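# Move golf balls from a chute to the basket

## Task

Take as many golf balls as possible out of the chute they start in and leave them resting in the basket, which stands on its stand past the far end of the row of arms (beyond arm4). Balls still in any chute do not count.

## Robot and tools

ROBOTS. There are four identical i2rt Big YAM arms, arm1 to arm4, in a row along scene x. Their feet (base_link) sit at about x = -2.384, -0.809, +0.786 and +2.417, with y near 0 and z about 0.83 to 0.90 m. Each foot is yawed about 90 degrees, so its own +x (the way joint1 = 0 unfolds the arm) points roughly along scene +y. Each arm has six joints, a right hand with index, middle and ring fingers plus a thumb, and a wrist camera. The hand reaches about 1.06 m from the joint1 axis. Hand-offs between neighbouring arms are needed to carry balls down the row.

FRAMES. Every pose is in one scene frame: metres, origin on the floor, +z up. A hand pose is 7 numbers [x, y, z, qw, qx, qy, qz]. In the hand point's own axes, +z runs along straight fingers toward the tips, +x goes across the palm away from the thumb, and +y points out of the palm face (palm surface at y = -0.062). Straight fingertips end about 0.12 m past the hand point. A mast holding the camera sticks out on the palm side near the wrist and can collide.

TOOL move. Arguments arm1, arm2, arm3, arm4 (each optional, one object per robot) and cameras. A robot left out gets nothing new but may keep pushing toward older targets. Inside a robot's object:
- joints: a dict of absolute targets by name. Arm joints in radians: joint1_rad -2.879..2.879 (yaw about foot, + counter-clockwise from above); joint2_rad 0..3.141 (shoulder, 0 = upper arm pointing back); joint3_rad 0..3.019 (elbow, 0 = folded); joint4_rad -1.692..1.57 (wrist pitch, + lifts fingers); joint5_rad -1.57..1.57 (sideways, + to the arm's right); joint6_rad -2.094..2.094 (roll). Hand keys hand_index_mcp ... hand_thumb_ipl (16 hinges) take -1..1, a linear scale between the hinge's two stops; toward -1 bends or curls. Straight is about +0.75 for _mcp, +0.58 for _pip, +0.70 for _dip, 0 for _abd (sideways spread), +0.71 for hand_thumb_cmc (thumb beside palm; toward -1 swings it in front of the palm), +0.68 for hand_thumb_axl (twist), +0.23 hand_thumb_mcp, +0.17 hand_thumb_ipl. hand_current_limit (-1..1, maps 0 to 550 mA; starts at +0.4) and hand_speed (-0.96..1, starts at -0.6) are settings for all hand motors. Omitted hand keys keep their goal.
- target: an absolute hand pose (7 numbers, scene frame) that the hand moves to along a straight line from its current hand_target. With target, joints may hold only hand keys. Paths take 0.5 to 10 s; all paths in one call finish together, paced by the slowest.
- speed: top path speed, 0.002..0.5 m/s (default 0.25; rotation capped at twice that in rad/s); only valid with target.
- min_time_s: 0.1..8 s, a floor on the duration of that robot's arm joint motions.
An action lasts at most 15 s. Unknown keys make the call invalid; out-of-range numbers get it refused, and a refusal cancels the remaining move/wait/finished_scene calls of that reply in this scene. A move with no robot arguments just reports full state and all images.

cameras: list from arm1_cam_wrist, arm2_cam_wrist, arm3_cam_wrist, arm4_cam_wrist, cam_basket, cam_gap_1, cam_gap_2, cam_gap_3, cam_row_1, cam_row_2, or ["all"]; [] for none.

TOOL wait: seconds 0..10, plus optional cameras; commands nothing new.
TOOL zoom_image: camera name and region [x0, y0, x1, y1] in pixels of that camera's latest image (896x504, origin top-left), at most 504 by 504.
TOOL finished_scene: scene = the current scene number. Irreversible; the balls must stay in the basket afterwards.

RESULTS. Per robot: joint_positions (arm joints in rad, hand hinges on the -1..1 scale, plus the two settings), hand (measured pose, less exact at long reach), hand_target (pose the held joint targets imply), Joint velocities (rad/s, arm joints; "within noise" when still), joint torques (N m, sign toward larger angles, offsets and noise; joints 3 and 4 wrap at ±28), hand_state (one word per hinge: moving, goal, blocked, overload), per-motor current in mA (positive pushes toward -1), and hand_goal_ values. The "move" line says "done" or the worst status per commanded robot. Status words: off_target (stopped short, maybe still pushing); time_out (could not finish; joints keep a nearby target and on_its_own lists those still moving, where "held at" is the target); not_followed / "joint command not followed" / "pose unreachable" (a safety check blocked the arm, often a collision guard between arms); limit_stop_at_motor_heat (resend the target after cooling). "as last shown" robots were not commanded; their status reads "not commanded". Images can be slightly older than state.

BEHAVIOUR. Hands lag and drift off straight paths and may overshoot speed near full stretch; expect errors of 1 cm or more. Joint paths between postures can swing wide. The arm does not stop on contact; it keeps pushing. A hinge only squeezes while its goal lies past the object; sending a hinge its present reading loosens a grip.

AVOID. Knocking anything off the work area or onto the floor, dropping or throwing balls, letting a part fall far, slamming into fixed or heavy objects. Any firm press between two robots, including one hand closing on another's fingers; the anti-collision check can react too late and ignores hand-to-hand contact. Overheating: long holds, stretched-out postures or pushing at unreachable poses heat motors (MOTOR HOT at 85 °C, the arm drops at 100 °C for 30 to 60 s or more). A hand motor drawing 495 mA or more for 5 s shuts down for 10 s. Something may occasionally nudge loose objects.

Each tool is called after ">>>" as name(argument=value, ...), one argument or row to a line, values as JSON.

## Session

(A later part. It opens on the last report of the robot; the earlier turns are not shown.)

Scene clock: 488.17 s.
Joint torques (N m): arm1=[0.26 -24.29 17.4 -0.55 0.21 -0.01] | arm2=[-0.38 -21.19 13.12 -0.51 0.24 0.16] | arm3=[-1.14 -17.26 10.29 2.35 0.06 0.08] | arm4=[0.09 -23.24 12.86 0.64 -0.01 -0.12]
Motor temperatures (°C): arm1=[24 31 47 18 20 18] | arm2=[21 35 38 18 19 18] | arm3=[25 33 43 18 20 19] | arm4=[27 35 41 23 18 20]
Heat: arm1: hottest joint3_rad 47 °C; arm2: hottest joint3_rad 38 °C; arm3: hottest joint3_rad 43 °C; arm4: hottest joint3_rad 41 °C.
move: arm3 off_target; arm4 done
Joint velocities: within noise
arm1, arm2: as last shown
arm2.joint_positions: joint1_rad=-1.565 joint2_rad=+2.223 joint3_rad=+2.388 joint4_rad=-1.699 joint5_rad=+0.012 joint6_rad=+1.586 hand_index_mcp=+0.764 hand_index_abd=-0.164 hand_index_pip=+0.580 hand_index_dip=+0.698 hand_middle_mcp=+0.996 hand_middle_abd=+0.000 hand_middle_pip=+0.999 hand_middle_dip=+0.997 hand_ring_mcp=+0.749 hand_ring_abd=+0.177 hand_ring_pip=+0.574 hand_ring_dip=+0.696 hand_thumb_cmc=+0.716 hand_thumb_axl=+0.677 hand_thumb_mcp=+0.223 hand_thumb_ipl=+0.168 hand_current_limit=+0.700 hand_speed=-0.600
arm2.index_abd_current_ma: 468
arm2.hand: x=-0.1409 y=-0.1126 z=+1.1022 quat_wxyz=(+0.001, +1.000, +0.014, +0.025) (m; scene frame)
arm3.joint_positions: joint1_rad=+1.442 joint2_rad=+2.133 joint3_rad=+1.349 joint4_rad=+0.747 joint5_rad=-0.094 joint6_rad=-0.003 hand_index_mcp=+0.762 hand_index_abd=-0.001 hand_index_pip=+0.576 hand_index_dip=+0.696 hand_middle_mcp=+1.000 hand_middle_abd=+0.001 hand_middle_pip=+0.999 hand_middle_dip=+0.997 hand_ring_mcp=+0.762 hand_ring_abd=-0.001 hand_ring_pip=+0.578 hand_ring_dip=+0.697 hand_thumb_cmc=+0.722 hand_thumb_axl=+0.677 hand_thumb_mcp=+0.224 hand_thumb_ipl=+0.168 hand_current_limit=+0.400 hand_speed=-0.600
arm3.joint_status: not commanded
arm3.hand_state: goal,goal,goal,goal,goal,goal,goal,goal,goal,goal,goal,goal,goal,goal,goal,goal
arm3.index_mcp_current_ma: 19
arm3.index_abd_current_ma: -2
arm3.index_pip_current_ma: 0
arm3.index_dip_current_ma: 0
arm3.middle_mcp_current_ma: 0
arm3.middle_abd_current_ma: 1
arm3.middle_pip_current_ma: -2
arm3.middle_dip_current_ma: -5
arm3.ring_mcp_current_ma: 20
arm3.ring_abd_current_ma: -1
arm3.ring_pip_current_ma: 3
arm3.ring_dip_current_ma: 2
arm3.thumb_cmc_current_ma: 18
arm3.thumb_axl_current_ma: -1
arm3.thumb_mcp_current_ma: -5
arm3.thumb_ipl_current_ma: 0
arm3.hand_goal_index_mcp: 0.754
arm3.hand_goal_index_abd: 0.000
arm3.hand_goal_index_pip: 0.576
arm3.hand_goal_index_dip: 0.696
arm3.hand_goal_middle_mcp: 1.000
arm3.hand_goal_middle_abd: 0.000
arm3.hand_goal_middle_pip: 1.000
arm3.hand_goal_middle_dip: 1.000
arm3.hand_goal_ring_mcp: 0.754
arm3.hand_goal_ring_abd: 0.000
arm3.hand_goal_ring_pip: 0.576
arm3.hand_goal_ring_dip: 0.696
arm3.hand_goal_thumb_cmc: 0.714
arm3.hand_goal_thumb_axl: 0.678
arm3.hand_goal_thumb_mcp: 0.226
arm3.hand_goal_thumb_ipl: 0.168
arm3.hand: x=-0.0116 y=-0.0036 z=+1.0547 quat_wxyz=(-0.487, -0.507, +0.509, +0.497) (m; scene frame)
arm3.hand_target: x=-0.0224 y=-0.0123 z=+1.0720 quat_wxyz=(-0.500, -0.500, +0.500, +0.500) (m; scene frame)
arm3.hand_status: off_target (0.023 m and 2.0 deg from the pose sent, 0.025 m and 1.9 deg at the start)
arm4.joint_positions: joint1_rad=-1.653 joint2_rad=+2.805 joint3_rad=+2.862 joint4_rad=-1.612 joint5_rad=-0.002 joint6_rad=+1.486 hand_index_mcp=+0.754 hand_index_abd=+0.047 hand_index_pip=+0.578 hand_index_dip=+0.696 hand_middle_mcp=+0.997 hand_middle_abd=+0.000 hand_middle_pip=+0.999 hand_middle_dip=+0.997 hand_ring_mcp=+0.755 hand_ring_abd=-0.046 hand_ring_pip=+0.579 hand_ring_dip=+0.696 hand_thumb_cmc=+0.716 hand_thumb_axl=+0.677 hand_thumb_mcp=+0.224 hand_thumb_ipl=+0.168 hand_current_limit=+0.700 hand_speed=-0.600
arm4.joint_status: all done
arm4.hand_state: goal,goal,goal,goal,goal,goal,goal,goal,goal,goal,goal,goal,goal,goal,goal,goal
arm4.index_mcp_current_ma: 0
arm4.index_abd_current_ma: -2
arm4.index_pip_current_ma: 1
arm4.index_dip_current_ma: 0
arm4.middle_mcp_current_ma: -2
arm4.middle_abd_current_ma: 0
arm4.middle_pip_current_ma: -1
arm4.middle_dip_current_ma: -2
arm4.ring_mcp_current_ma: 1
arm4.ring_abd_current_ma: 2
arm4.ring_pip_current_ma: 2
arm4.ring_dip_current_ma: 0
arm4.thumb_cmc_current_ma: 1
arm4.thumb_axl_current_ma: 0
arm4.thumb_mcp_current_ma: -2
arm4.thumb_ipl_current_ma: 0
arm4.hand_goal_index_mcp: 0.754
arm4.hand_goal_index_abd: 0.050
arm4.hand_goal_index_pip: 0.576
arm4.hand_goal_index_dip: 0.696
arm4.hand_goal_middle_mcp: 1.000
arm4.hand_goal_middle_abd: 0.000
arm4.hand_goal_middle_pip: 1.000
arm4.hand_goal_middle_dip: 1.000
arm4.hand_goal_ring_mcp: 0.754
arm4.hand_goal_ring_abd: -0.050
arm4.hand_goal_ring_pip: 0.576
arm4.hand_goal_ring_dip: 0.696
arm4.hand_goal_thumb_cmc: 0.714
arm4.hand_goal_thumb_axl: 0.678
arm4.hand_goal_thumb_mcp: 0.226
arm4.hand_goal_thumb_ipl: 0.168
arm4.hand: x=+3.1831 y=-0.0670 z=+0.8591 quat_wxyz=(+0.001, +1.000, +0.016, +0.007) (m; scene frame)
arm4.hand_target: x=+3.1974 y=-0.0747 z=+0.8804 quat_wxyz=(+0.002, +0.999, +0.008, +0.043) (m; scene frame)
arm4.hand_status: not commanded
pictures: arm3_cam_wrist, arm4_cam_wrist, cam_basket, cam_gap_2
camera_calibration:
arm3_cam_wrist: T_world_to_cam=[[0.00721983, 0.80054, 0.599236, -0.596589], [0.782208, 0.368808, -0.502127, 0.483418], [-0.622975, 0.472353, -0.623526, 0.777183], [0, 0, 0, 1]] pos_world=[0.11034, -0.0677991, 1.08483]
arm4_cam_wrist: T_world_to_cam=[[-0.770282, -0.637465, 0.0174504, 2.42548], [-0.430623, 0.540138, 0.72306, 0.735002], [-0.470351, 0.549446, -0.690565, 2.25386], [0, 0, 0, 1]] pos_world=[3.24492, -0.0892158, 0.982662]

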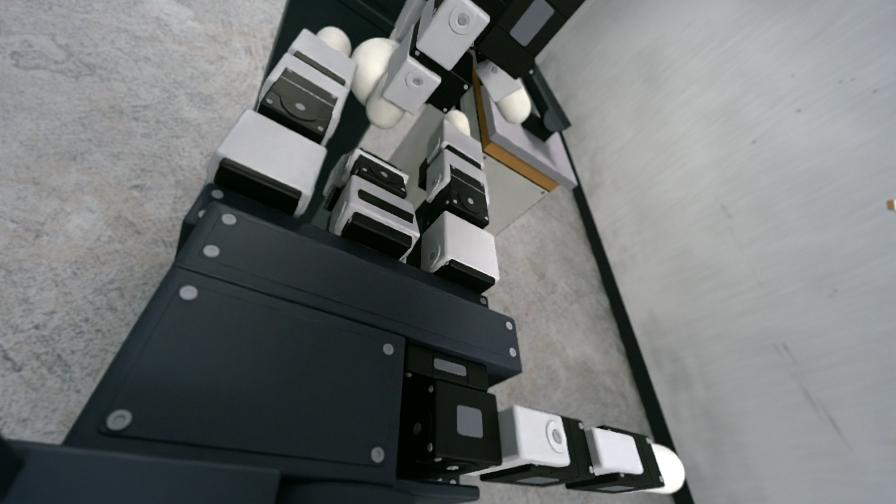

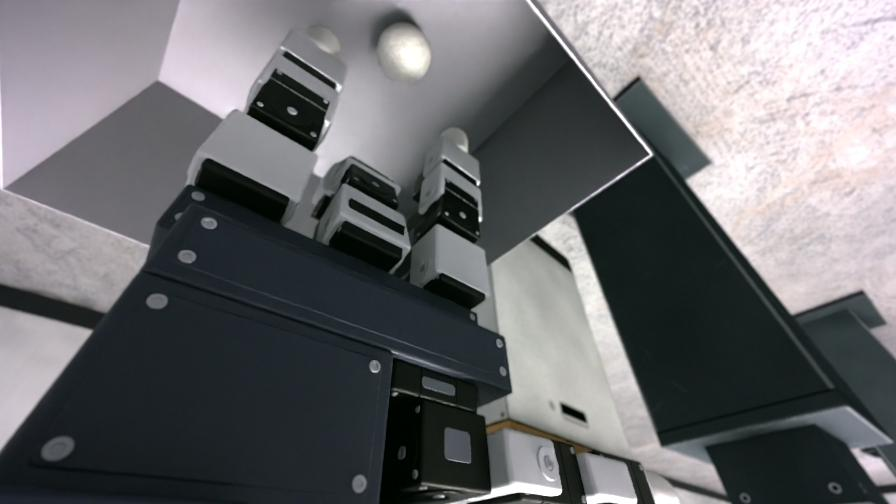

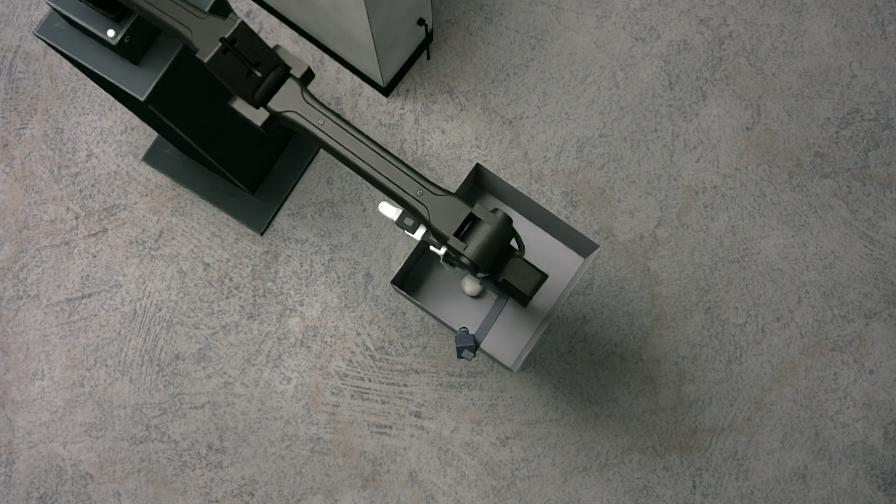

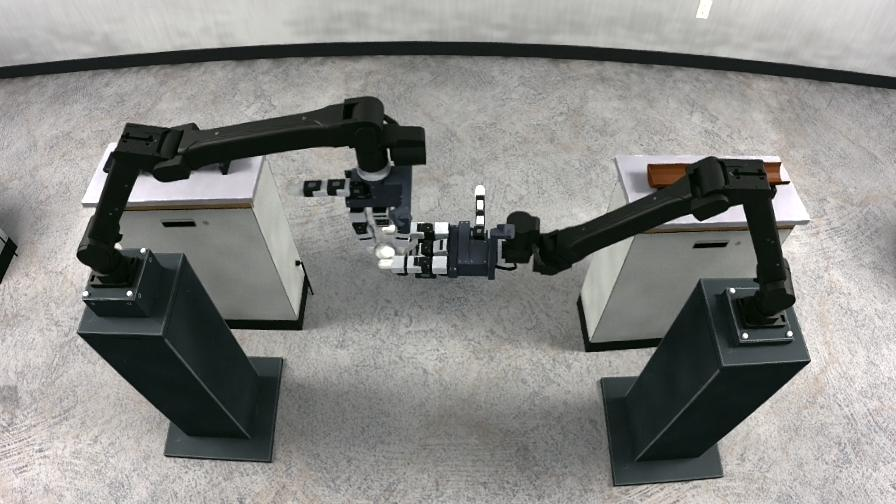

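>>> move(
  arm3={"joints": {"hand_index_abd": -0.28, "hand_ring_abd": 0.18}},
  arm4={"target": [3.18, -0.07, 1.10, 0, 1, 0, 0.02], "speed": 0.15},
  cameras=["arm3_cam_wrist", "cam_basket", "cam_gap_2"],
)

>>> zoom_image(
  camera="arm3_cam_wrist",
  region=[250, 0, 550, 200],
)

>>> zoom_image(
  camera="cam_gap_2",
  region=[340, 180, 490, 300],
)

Scene clock: 491.80 s.
Joint torques (N m): arm1=[0.26 -24.23 17.37 -0.61 0.2 0] | arm2=[-0.38 -21.3 13.12 -0.5 0.28 0.16] | arm3=[-1.67 -17.32 10.28 2.35 0.09 0.09] | arm4=[0.67 -23.41 8.49 0.44 0.17 -0.32]
Motor temperatures (°C): arm1=[24 31 47 18 20 18] | arm2=[21 35 38 18 19 18] | arm3=[25 32 43 18 20 19] | arm4=[26 35 41 23 18 20]
Heat: arm1: hottest joint3_rad 47 °C; arm2: hottest joint3_rad 38 °C; arm3: hottest joint3_rad 43 °C; arm4: hottest joint3_rad 41 °C.
move: arm3 off_target; arm4 off_target
Joint velocities: within noise
arm1: as last shown
arm2.joint_positions: joint1_rad=-1.567 joint2_rad=+2.223 joint3_rad=+2.388 joint4_rad=-1.700 joint5_rad=+0.011 joint6_rad=+1.586 hand_index_mcp=+0.758 hand_index_abd=-0.164 hand_index_pip=+0.580 hand_index_dip=+0.698 hand_middle_mcp=+0.996 hand_middle_abd=+0.000 hand_middle_pip=+0.999 hand_middle_dip=+0.997 hand_ring_mcp=+0.756 hand_ring_abd=+0.177 hand_ring_pip=+0.577 hand_ring_dip=+0.697 hand_thumb_cmc=+0.716 hand_thumb_axl=+0.677 hand_thumb_mcp=+0.223 hand_thumb_ipl=+0.168 hand_current_limit=+0.700 hand_speed=-0.600
arm2.joint_status: not commanded
arm2.hand_state: goal,blocked,goal,goal,goal,goal,goal,goal,goal,blocked,goal,goal,goal,goal,goal,goal
arm2.index_mcp_current_ma: 0
arm2.index_abd_current_ma: 467
arm2.index_pip_current_ma: 0
arm2.index_dip_current_ma: 0
arm2.middle_mcp_current_ma: 0
arm2.middle_abd_current_ma: 0
arm2.middle_pip_current_ma: 0
arm2.middle_dip_current_ma: 0
arm2.ring_mcp_current_ma: 0
arm2.ring_abd_current_ma: -467
arm2.ring_pip_current_ma: 0
arm2.ring_dip_current_ma: 0
arm2.thumb_cmc_current_ma: 0
arm2.thumb_axl_current_ma: 0
arm2.thumb_mcp_current_ma: 0
arm2.thumb_ipl_current_ma: 0
arm2.hand_goal_index_mcp: 0.754
arm2.hand_goal_index_abd: -0.450
arm2.hand_goal_index_pip: 0.576
arm2.hand_goal_index_dip: 0.696
arm2.hand_goal_middle_mcp: 1.000
arm2.hand_goal_middle_abd: 0.000
arm2.hand_goal_middle_pip: 1.000
arm2.hand_goal_middle_dip: 1.000
arm2.hand_goal_ring_mcp: 0.754
arm2.hand_goal_ring_abd: 0.470
arm2.hand_goal_ring_pip: 0.576
arm2.hand_goal_ring_dip: 0.696
arm2.hand_goal_thumb_cmc: 0.714
arm2.hand_goal_thumb_axl: 0.678
arm2.hand_goal_thumb_mcp: 0.226
arm2.hand_goal_thumb_ipl: 0.168
arm2.hand: x=-0.1410 y=-0.1135 z=+1.1020 quat_wxyz=(+0.001, +1.000, +0.013, +0.025) (m; scene frame)
arm2.hand_target: x=-0.1360 y=-0.1221 z=+1.1144 quat_wxyz=(+0.002, +0.999, +0.003, +0.039) (m; scene frame)
arm2.hand_status: not commanded
arm3.joint_positions: joint1_rad=+1.449 joint2_rad=+2.133 joint3_rad=+1.349 joint4_rad=+0.747 joint5_rad=-0.095 joint6_rad=-0.003 hand_index_mcp=+0.762 hand_index_abd=-0.186 hand_index_pip=+0.576 hand_index_dip=+0.696 hand_middle_mcp=+1.000 hand_middle_abd=+0.001 hand_middle_pip=+0.999 hand_middle_dip=+0.997 hand_ring_mcp=+0.762 hand_ring_abd=+0.124 hand_ring_pip=+0.578 hand_ring_dip=+0.697 hand_thumb_cmc=+0.722 hand_thumb_axl=+0.677 hand_thumb_mcp=+0.224 hand_thumb_ipl=+0.168 hand_current_limit=+0.400 hand_speed=-0.600
arm3.joint_status: hand_index_abd off_target (ended at -0.186, target -0.280); hand_ring_abd off_target (ended at +0.124, target +0.180)
arm3.hand_state: goal,blocked,goal,goal,goal,goal,goal,goal,goal,blocked,goal,goal,goal,goal,goal,goal
arm3.index_mcp_current_ma: 19
arm3.index_abd_current_ma: 309
arm3.index_pip_current_ma: 0
arm3.index_dip_current_ma: 0
arm3.middle_mcp_current_ma: 0
arm3.middle_abd_current_ma: 1
arm3.middle_pip_current_ma: -2
arm3.middle_dip_current_ma: -5
arm3.ring_mcp_current_ma: 20
arm3.ring_abd_current_ma: -163
arm3.ring_pip_current_ma: 3
arm3.ring_dip_current_ma: 2
arm3.thumb_cmc_current_ma: 18
arm3.thumb_axl_current_ma: -1
arm3.thumb_mcp_current_ma: -5
arm3.thumb_ipl_current_ma: 0
arm3.hand_goal_index_mcp: 0.754
arm3.hand_goal_index_abd: -0.280
arm3.hand_goal_index_pip: 0.576
arm3.hand_goal_index_dip: 0.696
arm3.hand_goal_middle_mcp: 1.000
arm3.hand_goal_middle_abd: 0.000
arm3.hand_goal_middle_pip: 1.000
arm3.hand_goal_middle_dip: 1.000
arm3.hand_goal_ring_mcp: 0.754
arm3.hand_goal_ring_abd: 0.180
arm3.hand_goal_ring_pip: 0.576
arm3.hand_goal_ring_dip: 0.696
arm3.hand_goal_thumb_cmc: 0.714
arm3.hand_goal_thumb_axl: 0.678
arm3.hand_goal_thumb_mcp: 0.226
arm3.hand_goal_thumb_ipl: 0.168
arm3.hand: x=-0.0122 y=-0.0092 z=+1.0546 quat_wxyz=(-0.489, -0.509, +0.507, +0.495) (m; scene frame)
arm3.hand_target: x=-0.0224 y=-0.0123 z=+1.0721 quat_wxyz=(-0.500, -0.500, +0.500, +0.500) (m; scene frame)
arm3.hand_status: not commanded
arm4.joint_positions: joint1_rad=-1.653 joint2_rad=+2.505 joint3_rad=+2.862 joint4_rad=-1.694 joint5_rad=+0.012 joint6_rad=+1.467 hand_index_mcp=+0.754 hand_index_abd=+0.048 hand_index_pip=+0.578 hand_index_dip=+0.696 hand_middle_mcp=+0.997 hand_middle_abd=+0.000 hand_middle_pip=+0.999 hand_middle_dip=+0.997 hand_ring_mcp=+0.755 hand_ring_abd=-0.047 hand_ring_pip=+0.579 hand_ring_dip=+0.696 hand_thumb_cmc=+0.716 hand_thumb_axl=+0.677 hand_thumb_mcp=+0.224 hand_thumb_ipl=+0.168 hand_current_limit=+0.700 hand_speed=-0.600
arm4.joint_status: not commanded
arm4.hand_state: goal,goal,goal,goal,goal,goal,goal,goal,goal,goal,goal,goal,goal,goal,goal,goal
arm4.index_mcp_current_ma: 0
arm4.index_abd_current_ma: -1
arm4.index_pip_current_ma: 1
arm4.index_dip_current_ma: 0
arm4.middle_mcp_current_ma: -2
arm4.middle_abd_current_ma: 0
arm4.middle_pip_current_ma: -1
arm4.middle_dip_current_ma: -2
arm4.ring_mcp_current_ma: 1
arm4.ring_abd_current_ma: 2
arm4.ring_pip_current_ma: 2
arm4.ring_dip_current_ma: 0
arm4.thumb_cmc_current_ma: 1
arm4.thumb_axl_current_ma: 0
arm4.thumb_mcp_current_ma: -2
arm4.thumb_ipl_current_ma: 0
arm4.hand_goal_index_mcp: 0.754
arm4.hand_goal_index_abd: 0.050
arm4.hand_goal_index_pip: 0.576
arm4.hand_goal_index_dip: 0.696
arm4.hand_goal_middle_mcp: 1.000
arm4.hand_goal_middle_abd: 0.000
arm4.hand_goal_middle_pip: 1.000
arm4.hand_goal_middle_dip: 1.000
arm4.hand_goal_ring_mcp: 0.754
arm4.hand_goal_ring_abd: -0.050
arm4.hand_goal_ring_pip: 0.576
arm4.hand_goal_ring_dip: 0.696
arm4.hand_goal_thumb_cmc: 0.714
arm4.hand_goal_thumb_axl: 0.678
arm4.hand_goal_thumb_mcp: 0.226
arm4.hand_goal_thumb_ipl: 0.168
arm4.hand: x=+3.1801 y=-0.0689 z=+1.0855 quat_wxyz=(+0.017, +0.993, +0.024, +0.115) (m; scene frame)
arm4.hand_target: x=+3.1789 y=-0.0698 z=+1.0993 quat_wxyz=(+0.019, +0.992, +0.031, +0.122) (m; scene frame)
arm4.hand_status: off_target (0.015 m and 11.4 deg from the pose sent, 0.241 m and 2.3 deg at the start; a joint's target at an end of its range on 55 of 62 steps)
pictures: arm3_cam_wrist, cam_basket, cam_gap_2
camera_calibration:
arm3_cam_wrist: T_world_to_cam=[[0.00102976, 0.800586, 0.599216, -0.592065], [0.77945, 0.374745, -0.50202, 0.48587], [-0.626464, 0.467576, -0.623631, 0.779367], [0, 0, 0, 1]] pos_world=[0.110144, -0.0724912, 1.08473]

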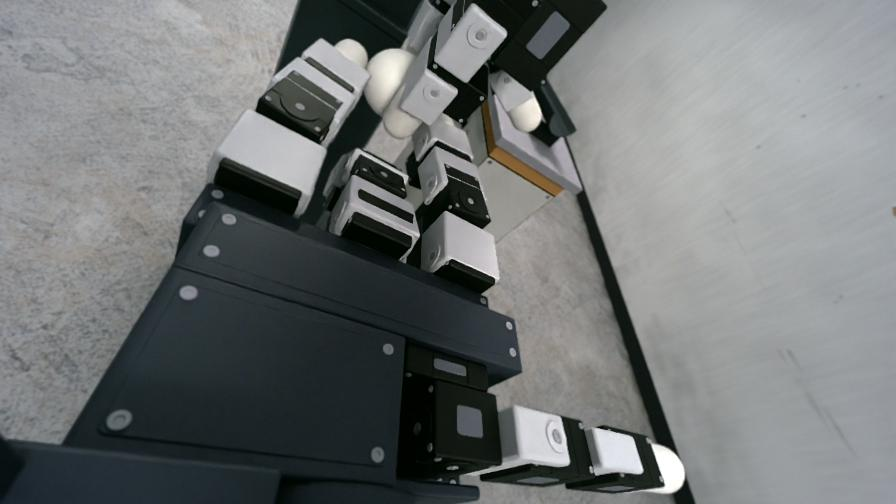

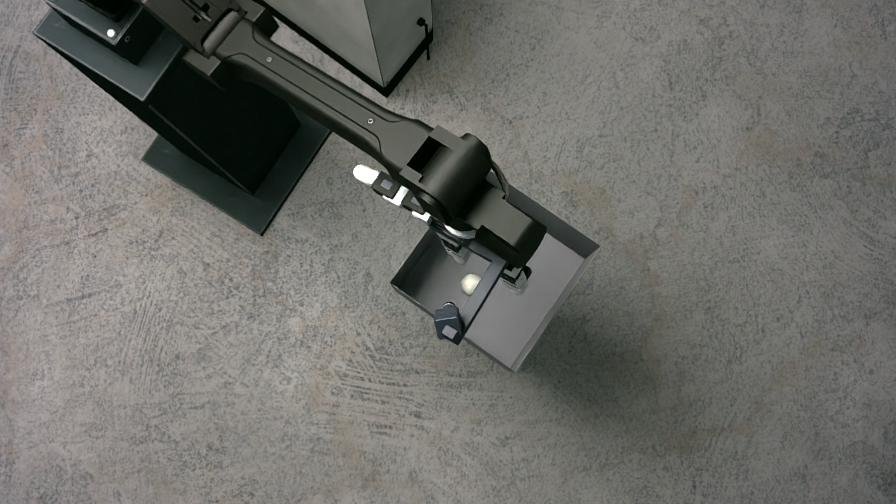

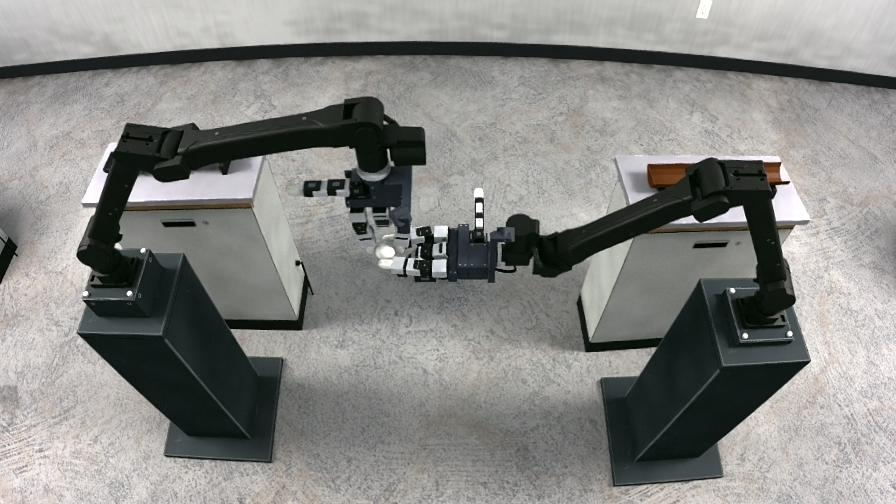

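Scaled by 1.680 from the camera's 896x504 image, which has a finer 1280x720 frame.

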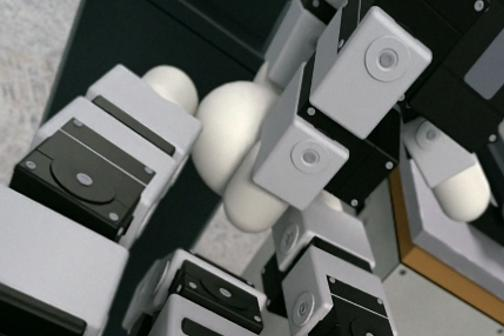

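Scaled by 3.360 from the camera's 896x504 image, which has a finer 1280x720 frame.

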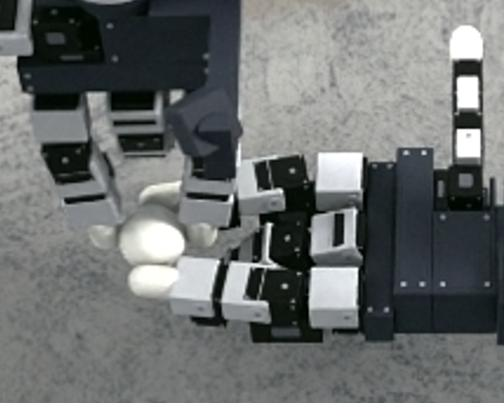

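>>> move(
  arm3={"joints": {"hand_index_abd": -0.46, "hand_ring_abd": 0.42}},
  arm4={"joints": {"joint1_rad": -1.5, "joint2_rad": 1.75, "joint3_rad": 1.9, "joint4_rad": -1.6, "joint5_rad": 0, "joint6_rad": 1.53, "hand_index_abd": 0, "hand_ring_abd": 0, "hand_current_limit": 0.4}, "min_time_s": 3},
)

>>> move(
  arm2={"joints": {"hand_index_abd": 0.0, "hand_ring_abd": 0.0}},
  arm3={"joints": {"hand_current_limit": 0.7}},
  arm4={"joints": {"joint1_rad": 1.53, "joint2_rad": 0.6, "joint3_rad": 1.39, "joint4_rad": -1.35, "joint5_rad": 0, "joint6_rad": 0}, "min_time_s": 5},
  cameras=["arm3_cam_wrist", "cam_basket", "cam_gap_2"],
)

>>> move(
  arm2={"target": [-0.136, -0.122, 1.21, 0, 1, 0, 0.02], "speed": 0.1},
  arm4={"target": [1.72, -0.03, 1.07, -0.5, -0.5, 0.5, 0.5], "speed": 0.2},
  cameras=["arm3_cam_wrist", "cam_gap_3", "cam_gap_2"],
)

>>> zoom_image(
  camera="arm3_cam_wrist",
  region=[250, 0, 550, 200],
)

Scene clock: 497.27 s.
Joint torques (N m): arm1=[0.38 -24.23 17.39 -0.55 0.21 -0.01] | arm2=[-0.44 -21.07 13.12 -0.44 0.29 0.15] | arm3=[-1.67 -17.32 10.29 2.35 0.09 0.08] | arm4=[1.26 -16.03 7.51 0.91 0 -0.07]
Motor temperatures (°C): arm1=[24 31 46 18 20 18] | arm2=[21 36 38 18 19 18] | arm3=[25 32 44 18 20 19] | arm4=[26 36 41 23 18 20]
Heat: arm1: hottest joint3_rad 46 °C; arm2: hottest joint3_rad 38 °C; arm3: hottest joint3_rad 44 °C; arm4: hottest joint3_rad 41 °C.
move: arm3 off_target; arm4 done
Joint velocities: within noise
arm1, arm2: as last shown
arm2.index_abd_current_ma: 468
arm3.joint_positions: joint1_rad=+1.449 joint2_rad=+2.133 joint3_rad=+1.349 joint4_rad=+0.747 joint5_rad=-0.095 joint6_rad=-0.003 hand_index_mcp=+0.762 hand_index_abd=-0.187 hand_index_pip=+0.576 hand_index_dip=+0.696 hand_middle_mcp=+1.000 hand_middle_abd=+0.001 hand_middle_pip=+0.999 hand_middle_dip=+0.997 hand_ring_mcp=+0.762 hand_ring_abd=+0.124 hand_ring_pip=+0.578 hand_ring_dip=+0.697 hand_thumb_cmc=+0.722 hand_thumb_axl=+0.677 hand_thumb_mcp=+0.224 hand_thumb_ipl=+0.168 hand_current_limit=+0.400 hand_speed=-0.600
arm3.joint_status: hand_index_abd off_target (ended at -0.187, target -0.460); hand_ring_abd off_target (ended at +0.124, target +0.420)
arm3.hand_state: goal,blocked,goal,goal,goal,goal,goal,goal,goal,blocked,goal,goal,goal,goal,goal,goal
arm3.index_mcp_current_ma: 19
arm3.index_abd_current_ma: 385
arm3.index_pip_current_ma: 0
arm3.index_dip_current_ma: 0
arm3.middle_mcp_current_ma: 0
arm3.middle_abd_current_ma: 1
arm3.middle_pip_current_ma: -2
arm3.middle_dip_current_ma: -5
arm3.ring_mcp_current_ma: 20
arm3.ring_abd_current_ma: -385
arm3.ring_pip_current_ma: 3
arm3.ring_dip_current_ma: 2
arm3.thumb_cmc_current_ma: 18
arm3.thumb_axl_current_ma: -1
arm3.thumb_mcp_current_ma: -5
arm3.thumb_ipl_current_ma: 0
arm3.hand_goal_index_mcp: 0.754
arm3.hand_goal_index_abd: -0.460
arm3.hand_goal_index_pip: 0.576
arm3.hand_goal_index_dip: 0.696
arm3.hand_goal_middle_mcp: 1.000
arm3.hand_goal_middle_abd: 0.000
arm3.hand_goal_middle_pip: 1.000
arm3.hand_goal_middle_dip: 1.000
arm3.hand_goal_ring_mcp: 0.754
arm3.hand_goal_ring_abd: 0.420
arm3.hand_goal_ring_pip: 0.576
arm3.hand_goal_ring_dip: 0.696
arm3.hand_goal_thumb_cmc: 0.714
arm3.hand_goal_thumb_axl: 0.678
arm3.hand_goal_thumb_mcp: 0.226
arm3.hand_goal_thumb_ipl: 0.168
arm3.hand: x=-0.0122 y=-0.0092 z=+1.0546 quat_wxyz=(-0.489, -0.509, +0.507, +0.495) (m; scene frame)
arm3.hand_target: x=-0.0224 y=-0.0123 z=+1.0721 quat_wxyz=(-0.500, -0.500, +0.500, +0.500) (m; scene frame)
arm3.hand_status: not commanded
arm4.joint_positions: joint1_rad=-1.507 joint2_rad=+1.768 joint3_rad=+1.910 joint4_rad=-1.610 joint5_rad=+0.002 joint6_rad=+1.517 hand_index_mcp=+0.754 hand_index_abd=+0.003 hand_index_pip=+0.578 hand_index_dip=+0.696 hand_middle_mcp=+0.997 hand_middle_abd=+0.000 hand_middle_pip=+0.999 hand_middle_dip=+0.997 hand_ring_mcp=+0.755 hand_ring_abd=-0.002 hand_ring_pip=+0.579 hand_ring_dip=+0.696 hand_thumb_cmc=+0.716 hand_thumb_axl=+0.677 hand_thumb_mcp=+0.224 hand_thumb_ipl=+0.168 hand_current_limit=+0.400 hand_speed=-0.600
arm4.joint_status: all done
arm4.hand_state: goal,goal,goal,goal,goal,goal,goal,goal,goal,goal,goal,goal,goal,goal,goal,goal
arm4.index_mcp_current_ma: 0
arm4.index_abd_current_ma: 2
arm4.index_pip_current_ma: 1
arm4.index_dip_current_ma: 0
arm4.middle_mcp_current_ma: -2
arm4.middle_abd_current_ma: 0
arm4.middle_pip_current_ma: -1
arm4.middle_dip_current_ma: -2
arm4.ring_mcp_current_ma: 0
arm4.ring_abd_current_ma: -1
arm4.ring_pip_current_ma: 2
arm4.ring_dip_current_ma: 0
arm4.thumb_cmc_current_ma: 1
arm4.thumb_axl_current_ma: 0
arm4.thumb_mcp_current_ma: -2
arm4.thumb_ipl_current_ma: 0
arm4.hand_goal_index_mcp: 0.754
arm4.hand_goal_index_abd: 0.000
arm4.hand_goal_index_pip: 0.576
arm4.hand_goal_index_dip: 0.696
arm4.hand_goal_middle_mcp: 1.000
arm4.hand_goal_middle_abd: 0.000
arm4.hand_goal_middle_pip: 1.000
arm4.hand_goal_middle_dip: 1.000
arm4.hand_goal_ring_mcp: 0.754
arm4.hand_goal_ring_abd: 0.000
arm4.hand_goal_ring_pip: 0.576
arm4.hand_goal_ring_dip: 0.696
arm4.hand_goal_thumb_cmc: 0.714
arm4.hand_goal_thumb_axl: 0.678
arm4.hand_goal_thumb_mcp: 0.226
arm4.hand_goal_thumb_ipl: 0.168
arm4.hand: x=+2.9717 y=+0.0260 z=+1.1890 quat_wxyz=(+0.001, +0.996, +0.073, +0.051) (m; scene frame)
arm4.hand_target: x=+2.9683 y=+0.0302 z=+1.1942 quat_wxyz=(+0.000, +0.996, +0.070, +0.059) (m; scene frame)
arm4.hand_status: not commanded
pictures: none

Scene clock: 502.87 s.
Joint torques (N m): arm1=[0.38 -24.29 17.39 -0.58 0.2 -0.01] | arm2=[-0.44 -21.19 13.09 -0.49 0.24 0.14] | arm3=[-1.61 -17.73 10.26 2.59 0.05 0.09] | arm4=[1.14 1.79 6.57 3.08 0.1 -0.36]
Motor temperatures (°C): arm1=[24 32 46 18 20 18] | arm2=[21 36 39 18 19 18] | arm3=[25 33 45 18 20 19] | arm4=[26 36 40 23 18 20]
Heat: arm1: hottest joint3_rad 46 °C; arm2: hottest joint3_rad 39 °C; arm3: hottest joint3_rad 45 °C; arm4: hottest joint3_rad 40 °C.
move: arm2 done; arm3 done; arm4 done
Joint velocities: within noise
arm1: as last shown
arm2.joint_positions: joint1_rad=-1.567 joint2_rad=+2.223 joint3_rad=+2.388 joint4_rad=-1.700 joint5_rad=+0.012 joint6_rad=+1.586 hand_index_mcp=+0.755 hand_index_abd=-0.003 hand_index_pip=+0.579 hand_index_dip=+0.698 hand_middle_mcp=+0.996 hand_middle_abd=+0.000 hand_middle_pip=+0.999 hand_middle_dip=+0.997 hand_ring_mcp=+0.755 hand_ring_abd=+0.003 hand_ring_pip=+0.577 hand_ring_dip=+0.697 hand_thumb_cmc=+0.716 hand_thumb_axl=+0.677 hand_thumb_mcp=+0.223 hand_thumb_ipl=+0.168 hand_current_limit=+0.700 hand_speed=-0.600
arm2.joint_status: all done
arm2.hand_state: goal,goal,goal,goal,goal,goal,goal,goal,goal,goal,goal,goal,goal,goal,goal,goal
arm2.index_mcp_current_ma: 0
arm2.index_abd_current_ma: 0
arm2.index_pip_current_ma: 0
arm2.index_dip_current_ma: 0
arm2.middle_mcp_current_ma: 0
arm2.middle_abd_current_ma: 0
arm2.middle_pip_current_ma: 0
arm2.middle_dip_current_ma: 0
arm2.ring_mcp_current_ma: 0
arm2.ring_abd_current_ma: 0
arm2.ring_pip_current_ma: 0
arm2.ring_dip_current_ma: 0
arm2.thumb_cmc_current_ma: 0
arm2.thumb_axl_current_ma: 0
arm2.thumb_mcp_current_ma: 0
arm2.thumb_ipl_current_ma: 0
arm2.hand_goal_index_mcp: 0.754
arm2.hand_goal_index_abd: 0.000
arm2.hand_goal_index_pip: 0.576
arm2.hand_goal_index_dip: 0.696
arm2.hand_goal_middle_mcp: 1.000
arm2.hand_goal_middle_abd: 0.000
arm2.hand_goal_middle_pip: 1.000
arm2.hand_goal_middle_dip: 1.000
arm2.hand_goal_ring_mcp: 0.754
arm2.hand_goal_ring_abd: 0.000
arm2.hand_goal_ring_pip: 0.576
arm2.hand_goal_ring_dip: 0.696
arm2.hand_goal_thumb_cmc: 0.714
arm2.hand_goal_thumb_axl: 0.678
arm2.hand_goal_thumb_mcp: 0.226
arm2.hand_goal_thumb_ipl: 0.168
arm2.hand: x=-0.1410 y=-0.1137 z=+1.1021 quat_wxyz=(+0.001, +1.000, +0.013, +0.025) (m; scene frame)
arm2.hand_target: x=-0.1360 y=-0.1221 z=+1.1144 quat_wxyz=(+0.002, +0.999, +0.003, +0.039) (m; scene frame)
arm2.hand_status: not commanded
arm3.joint_positions: joint1_rad=+1.449 joint2_rad=+2.139 joint3_rad=+1.349 joint4_rad=+0.742 joint5_rad=-0.094 joint6_rad=-0.003 hand_index_mcp=+0.765 hand_index_abd=-0.188 hand_index_pip=+0.578 hand_index_dip=+0.696 hand_middle_mcp=+1.000 hand_middle_abd=+0.001 hand_middle_pip=+0.999 hand_middle_dip=+0.997 hand_ring_mcp=+0.766 hand_ring_abd=+0.126 hand_ring_pip=+0.579 hand_ring_dip=+0.697 hand_thumb_cmc=+0.722 hand_thumb_axl=+0.677 hand_thumb_mcp=+0.224 hand_thumb_ipl=+0.168 hand_current_limit=+0.700 hand_speed=-0.600
arm3.joint_status: all done
arm3.hand_state: goal,blocked,goal,goal,goal,goal,goal,goal,goal,blocked,goal,goal,goal,goal,goal,goal
arm3.index_mcp_current_ma: 28
arm3.index_abd_current_ma: 468
arm3.index_pip_current_ma: 4
arm3.index_dip_current_ma: 0
arm3.middle_mcp_current_ma: 0
arm3.middle_abd_current_ma: 1
arm3.middle_pip_current_ma: -2
arm3.middle_dip_current_ma: -5
arm3.ring_mcp_current_ma: 31
arm3.ring_abd_current_ma: -467
arm3.ring_pip_current_ma: 5
arm3.ring_dip_current_ma: 2
arm3.thumb_cmc_current_ma: 18
arm3.thumb_axl_current_ma: -1
arm3.thumb_mcp_current_ma: -5
arm3.thumb_ipl_current_ma: 0
arm3.hand_goal_index_mcp: 0.754
arm3.hand_goal_index_abd: -0.460
arm3.hand_goal_index_pip: 0.576
arm3.hand_goal_index_dip: 0.696
arm3.hand_goal_middle_mcp: 1.000
arm3.hand_goal_middle_abd: 0.000
arm3.hand_goal_middle_pip: 1.000
arm3.hand_goal_middle_dip: 1.000
arm3.hand_goal_ring_mcp: 0.754
arm3.hand_goal_ring_abd: 0.420
arm3.hand_goal_ring_pip: 0.576
arm3.hand_goal_ring_dip: 0.696
arm3.hand_goal_thumb_cmc: 0.714
arm3.hand_goal_thumb_axl: 0.678
arm3.hand_goal_thumb_mcp: 0.226
arm3.hand_goal_thumb_ipl: 0.168
arm3.hand: x=-0.0131 y=-0.0089 z=+1.0486 quat_wxyz=(-0.486, -0.511, +0.510, +0.492) (m; scene frame)
arm3.hand_target: x=-0.0224 y=-0.0123 z=+1.0721 quat_wxyz=(-0.500, -0.500, +0.500, +0.500) (m; scene frame)
arm3.hand_status: not commanded
arm4.joint_positions: joint1_rad=+1.525 joint2_rad=+0.600 joint3_rad=+1.401 joint4_rad=-1.369 joint5_rad=-0.001 joint6_rad=+0.014 hand_index_mcp=+0.759 hand_index_abd=+0.003 hand_index_pip=+0.578 hand_index_dip=+0.696 hand_middle_mcp=+1.000 hand_middle_abd=+0.000 hand_middle_pip=+0.999 hand_middle_dip=+0.997 hand_ring_mcp=+0.759 hand_ring_abd=-0.001 hand_ring_pip=+0.578 hand_ring_dip=+0.696 hand_thumb_cmc=+0.719 hand_thumb_axl=+0.677 hand_thumb_mcp=+0.224 hand_thumb_ipl=+0.168 hand_current_limit=+0.400 hand_speed=-0.600
arm4.joint_status: all done
arm4.hand_state: goal,goal,goal,goal,goal,goal,goal,goal,goal,goal,goal,goal,goal,goal,goal,goal
arm4.index_mcp_current_ma: 5
arm4.index_abd_current_ma: 2
arm4.index_pip_current_ma: 1
arm4.index_dip_current_ma: 0
arm4.middle_mcp_current_ma: 0
arm4.middle_abd_current_ma: 0
arm4.middle_pip_current_ma: -1
arm4.middle_dip_current_ma: -2
arm4.ring_mcp_current_ma: 5
arm4.ring_abd_current_ma: -1
arm4.ring_pip_current_ma: 1
arm4.ring_dip_current_ma: 0
arm4.thumb_cmc_current_ma: 5
arm4.thumb_axl_current_ma: 0
arm4.thumb_mcp_current_ma: -2
arm4.thumb_ipl_current_ma: 0
arm4.hand_goal_index_mcp: 0.754
arm4.hand_goal_index_abd: 0.000
arm4.hand_goal_index_pip: 0.576
arm4.hand_goal_index_dip: 0.696
arm4.hand_goal_middle_mcp: 1.000
arm4.hand_goal_middle_abd: 0.000
arm4.hand_goal_middle_pip: 1.000
arm4.hand_goal_middle_dip: 1.000
arm4.hand_goal_ring_mcp: 0.754
arm4.hand_goal_ring_abd: 0.000
arm4.hand_goal_ring_pip: 0.576
arm4.hand_goal_ring_dip: 0.696
arm4.hand_goal_thumb_cmc: 0.714
arm4.hand_goal_thumb_axl: 0.678
arm4.hand_goal_thumb_mcp: 0.226
arm4.hand_goal_thumb_ipl: 0.168
arm4.hand: x=+2.1509 y=+0.0913 z=+1.5079 quat_wxyz=(-0.341, -0.610, +0.630, +0.339) (m; scene frame)
arm4.hand_target: x=+2.1472 y=+0.0890 z=+1.5075 quat_wxyz=(-0.342, -0.614, +0.623, +0.344) (m; scene frame)
arm4.hand_status: not commanded
pictures: arm3_cam_wrist, cam_basket, cam_gap_2
camera_calibration:
arm3_cam_wrist: T_world_to_cam=[[-0.00454748, 0.801206, 0.598372, -0.587989], [0.785357, 0.373277, -0.49384, 0.474878], [-0.619026, 0.46769, -0.63093, 0.78264], [0, 0, 0, 1]] pos_world=[0.108851, -0.0721932, 1.08014]

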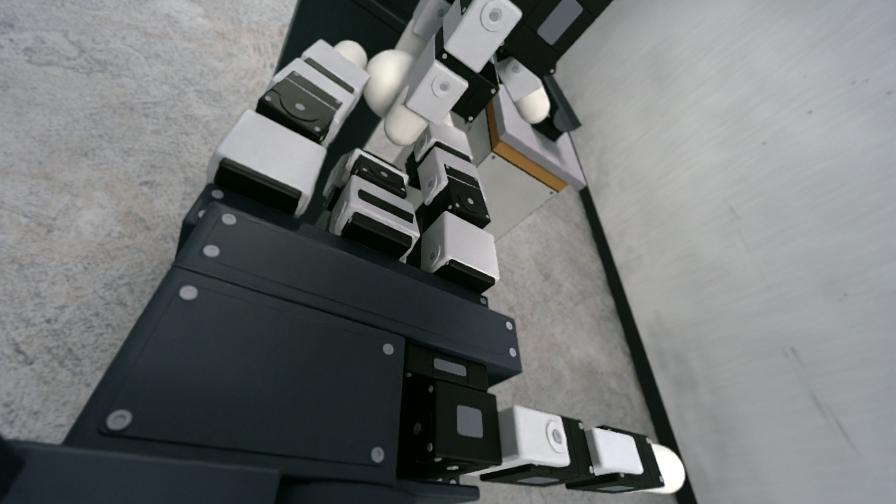

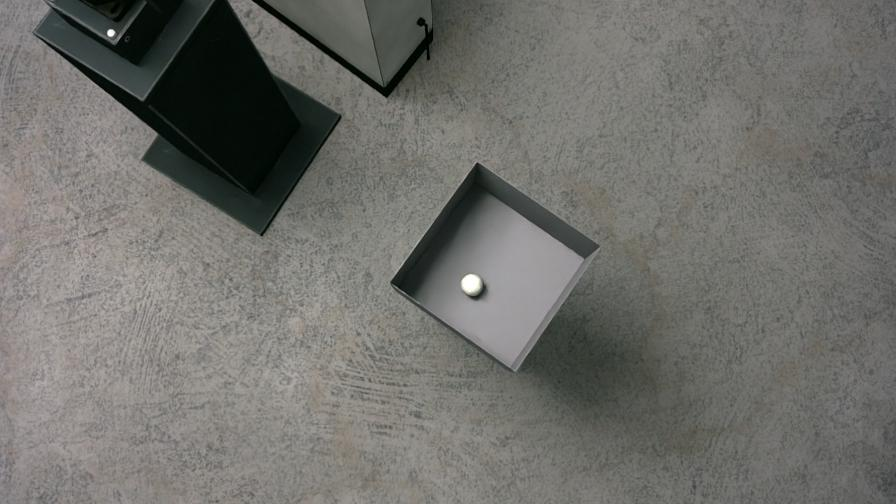

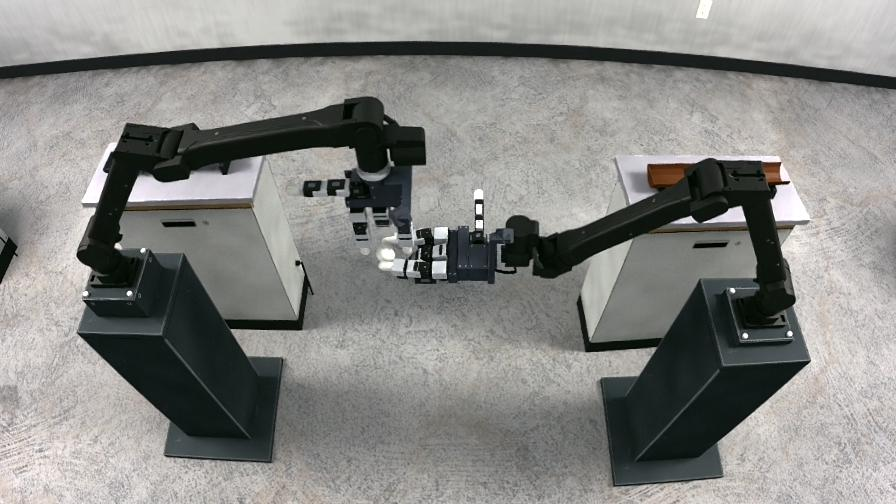

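Scene clock: 506.67 s.
Joint torques (N m): arm1=[0.21 -24.18 17.4 -0.58 0.21 0] | arm2=[0.32 -23.65 13 -0.13 0.28 0.01] | arm3=[-1.67 -17.85 10.25 2.58 0.05 0.09] | arm4=[1.49 -16.26 8.84 3.34 0.11 -0.37]
Motor temperatures (°C): arm1=[24 32 46 18 20 18] | arm2=[21 36 39 18 19 18] | arm3=[25 34 45 18 20 19] | arm4=[26 36 40 24 18 20]
Heat: arm1: hottest joint3_rad 46 °C; arm2: hottest joint3_rad 39 °C; arm3: hottest joint3_rad 45 °C; arm4: hottest joint3_rad 40 °C.
move: arm2 off_target; arm4 off_target
Joint velocities: within noise
arm1, arm3: as last shown
arm2.joint_positions: joint1_rad=-1.567 joint2_rad=+2.164 joint3_rad=+2.461 joint4_rad=-1.700 joint5_rad=+0.039 joint6_rad=+1.572 hand_index_mcp=+0.755 hand_index_abd=-0.003 hand_index_pip=+0.579 hand_index_dip=+0.698 hand_middle_mcp=+0.996 hand_middle_abd=+0.000 hand_middle_pip=+0.999 hand_middle_dip=+0.997 hand_ring_mcp=+0.755 hand_ring_abd=+0.003 hand_ring_pip=+0.577 hand_ring_dip=+0.697 hand_thumb_cmc=+0.716 hand_thumb_axl=+0.677 hand_thumb_mcp=+0.223 hand_thumb_ipl=+0.168 hand_current_limit=+0.700 hand_speed=-0.600
arm2.joint_status: not commanded
arm2.hand_state: goal,goal,goal,goal,goal,goal,goal,goal,goal,goal,goal,goal,goal,goal,goal,goal
arm2.index_mcp_current_ma: 0
arm2.index_abd_current_ma: 0
arm2.index_pip_current_ma: 0
arm2.index_dip_current_ma: 0
arm2.middle_mcp_current_ma: 0
arm2.middle_abd_current_ma: 0
arm2.middle_pip_current_ma: 0
arm2.middle_dip_current_ma: 0
arm2.ring_mcp_current_ma: 0
arm2.ring_abd_current_ma: 0
arm2.ring_pip_current_ma: 0
arm2.ring_dip_current_ma: 0
arm2.thumb_cmc_current_ma: 0
arm2.thumb_axl_current_ma: 0
arm2.thumb_mcp_current_ma: 0
arm2.thumb_ipl_current_ma: 0
arm2.hand_goal_index_mcp: 0.754
arm2.hand_goal_index_abd: 0.000
arm2.hand_goal_index_pip: 0.576
arm2.hand_goal_index_dip: 0.696
arm2.hand_goal_middle_mcp: 1.000
arm2.hand_goal_middle_abd: 0.000
arm2.hand_goal_middle_pip: 1.000
arm2.hand_goal_middle_dip: 1.000
arm2.hand_goal_ring_mcp: 0.754
arm2.hand_goal_ring_abd: 0.000
arm2.hand_goal_ring_pip: 0.576
arm2.hand_goal_ring_dip: 0.696
arm2.hand_goal_thumb_cmc: 0.714
arm2.hand_goal_thumb_axl: 0.678
arm2.hand_goal_thumb_mcp: 0.226
arm2.hand_goal_thumb_ipl: 0.168
arm2.hand: x=-0.1357 y=-0.1189 z=+1.1703 quat_wxyz=(+0.013, +0.996, +0.018, +0.091) (m; scene frame)
arm2.hand_target: x=-0.1382 y=-0.1221 z=+1.2088 quat_wxyz=(+0.015, +0.992, +0.019, +0.124) (m; scene frame)
arm2.hand_status: off_target (0.040 m and 8.5 deg from the pose sent, 0.108 m and 1.6 deg at the start; a joint's target at an end of its range on 112 of 114 steps)
arm4.joint_positions: joint1_rad=+1.748 joint2_rad=+2.112 joint3_rad=+0.999 joint4_rad=+1.036 joint5_rad=+0.214 joint6_rad=+0.011 hand_index_mcp=+0.763 hand_index_abd=+0.002 hand_index_pip=+0.578 hand_index_dip=+0.696 hand_middle_mcp=+1.000 hand_middle_abd=+0.000 hand_middle_pip=+0.999 hand_middle_dip=+0.997 hand_ring_mcp=+0.763 hand_ring_abd=-0.001 hand_ring_pip=+0.578 hand_ring_dip=+0.696 hand_thumb_cmc=+0.721 hand_thumb_axl=+0.677 hand_thumb_mcp=+0.224 hand_thumb_ipl=+0.168 hand_current_limit=+0.400 hand_speed=-0.600
arm4.joint_status: not commanded
arm4.hand_state: goal,goal,goal,goal,goal,goal,goal,goal,goal,goal,goal,goal,goal,goal,goal,goal
arm4.index_mcp_current_ma: 11
arm4.index_abd_current_ma: 1
arm4.index_pip_current_ma: 1
arm4.index_dip_current_ma: 0
arm4.middle_mcp_current_ma: 0
arm4.middle_abd_current_ma: 0
arm4.middle_pip_current_ma: -1
arm4.middle_dip_current_ma: -2
arm4.ring_mcp_current_ma: 12
arm4.ring_abd_current_ma: -1
arm4.ring_pip_current_ma: 1
arm4.ring_dip_current_ma: 0
arm4.thumb_cmc_current_ma: 8
arm4.thumb_axl_current_ma: 0
arm4.thumb_mcp_current_ma: -2
arm4.thumb_ipl_current_ma: 0
arm4.hand_goal_index_mcp: 0.754
arm4.hand_goal_index_abd: 0.000
arm4.hand_goal_index_pip: 0.576
arm4.hand_goal_index_dip: 0.696
arm4.hand_goal_middle_mcp: 1.000
arm4.hand_goal_middle_abd: 0.000
arm4.hand_goal_middle_pip: 1.000
arm4.hand_goal_middle_dip: 1.000
arm4.hand_goal_ring_mcp: 0.754
arm4.hand_goal_ring_abd: 0.000
arm4.hand_goal_ring_pip: 0.576
arm4.hand_goal_ring_dip: 0.696
arm4.hand_goal_thumb_cmc: 0.714
arm4.hand_goal_thumb_axl: 0.678
arm4.hand_goal_thumb_mcp: 0.226
arm4.hand_goal_thumb_ipl: 0.168
arm4.hand: x=+1.7313 y=-0.0206 z=+1.0398 quat_wxyz=(-0.479, -0.517, +0.520, +0.484) (m; scene frame)
arm4.hand_target: x=+1.7219 y=-0.0298 z=+1.0702 quat_wxyz=(-0.500, -0.500, +0.500, +0.500) (m; scene frame)
arm4.hand_status: off_target (0.034 m and 4.2 deg from the pose sent, 0.626 m and 32.5 deg at the start)
pictures: arm3_cam_wrist, cam_gap_2, cam_gap_3
camera_calibration:
arm3_cam_wrist: T_world_to_cam=[[-0.00454748, 0.801206, 0.598372, -0.587989], [0.785357, 0.373277, -0.49384, 0.474878], [-0.619026, 0.46769, -0.63093, 0.78264], [0, 0, 0, 1]] pos_world=[0.108851, -0.0721932, 1.08014]

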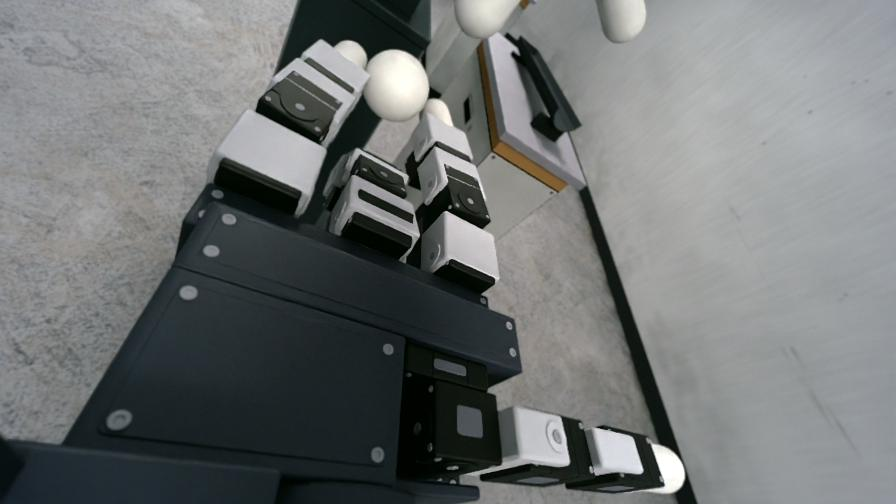

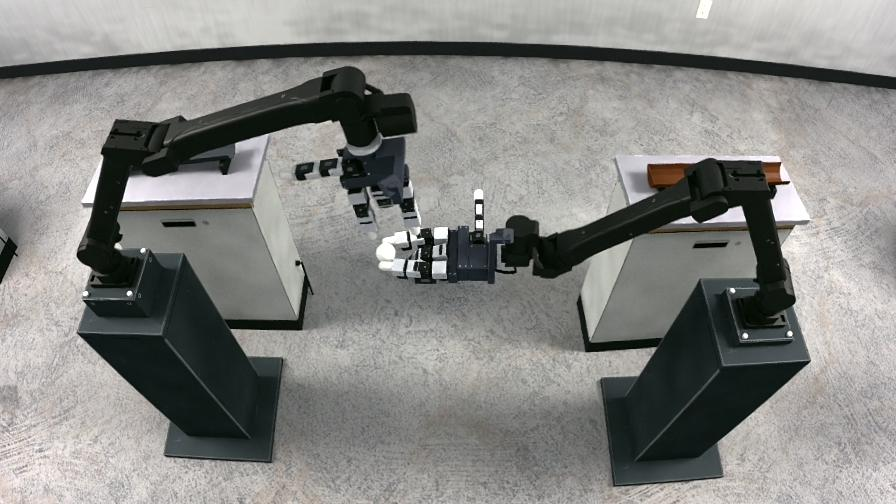

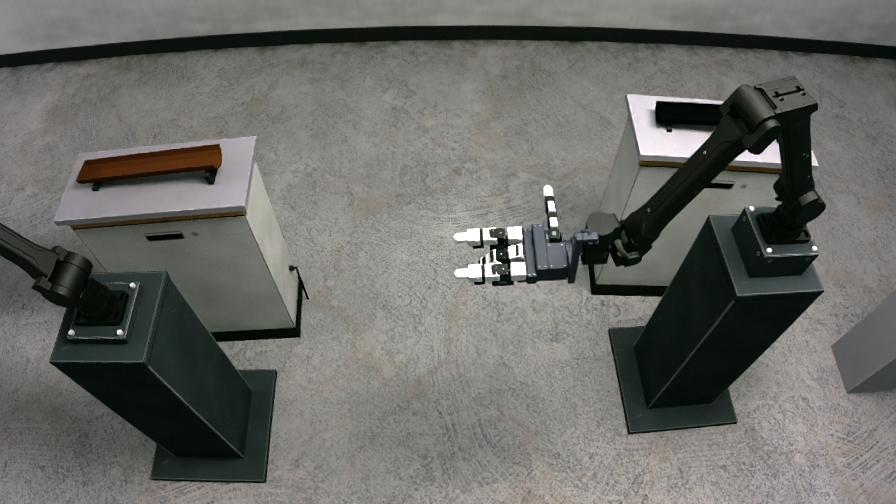

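Scaled by 1.680 from the camera's 896x504 image, which has a finer 1280x720 frame.

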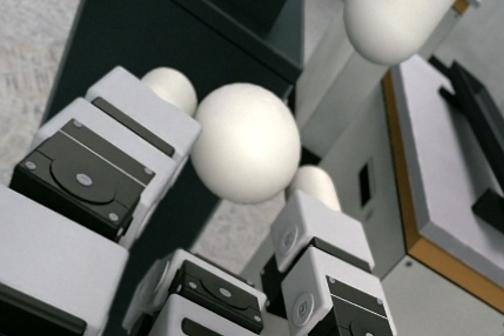

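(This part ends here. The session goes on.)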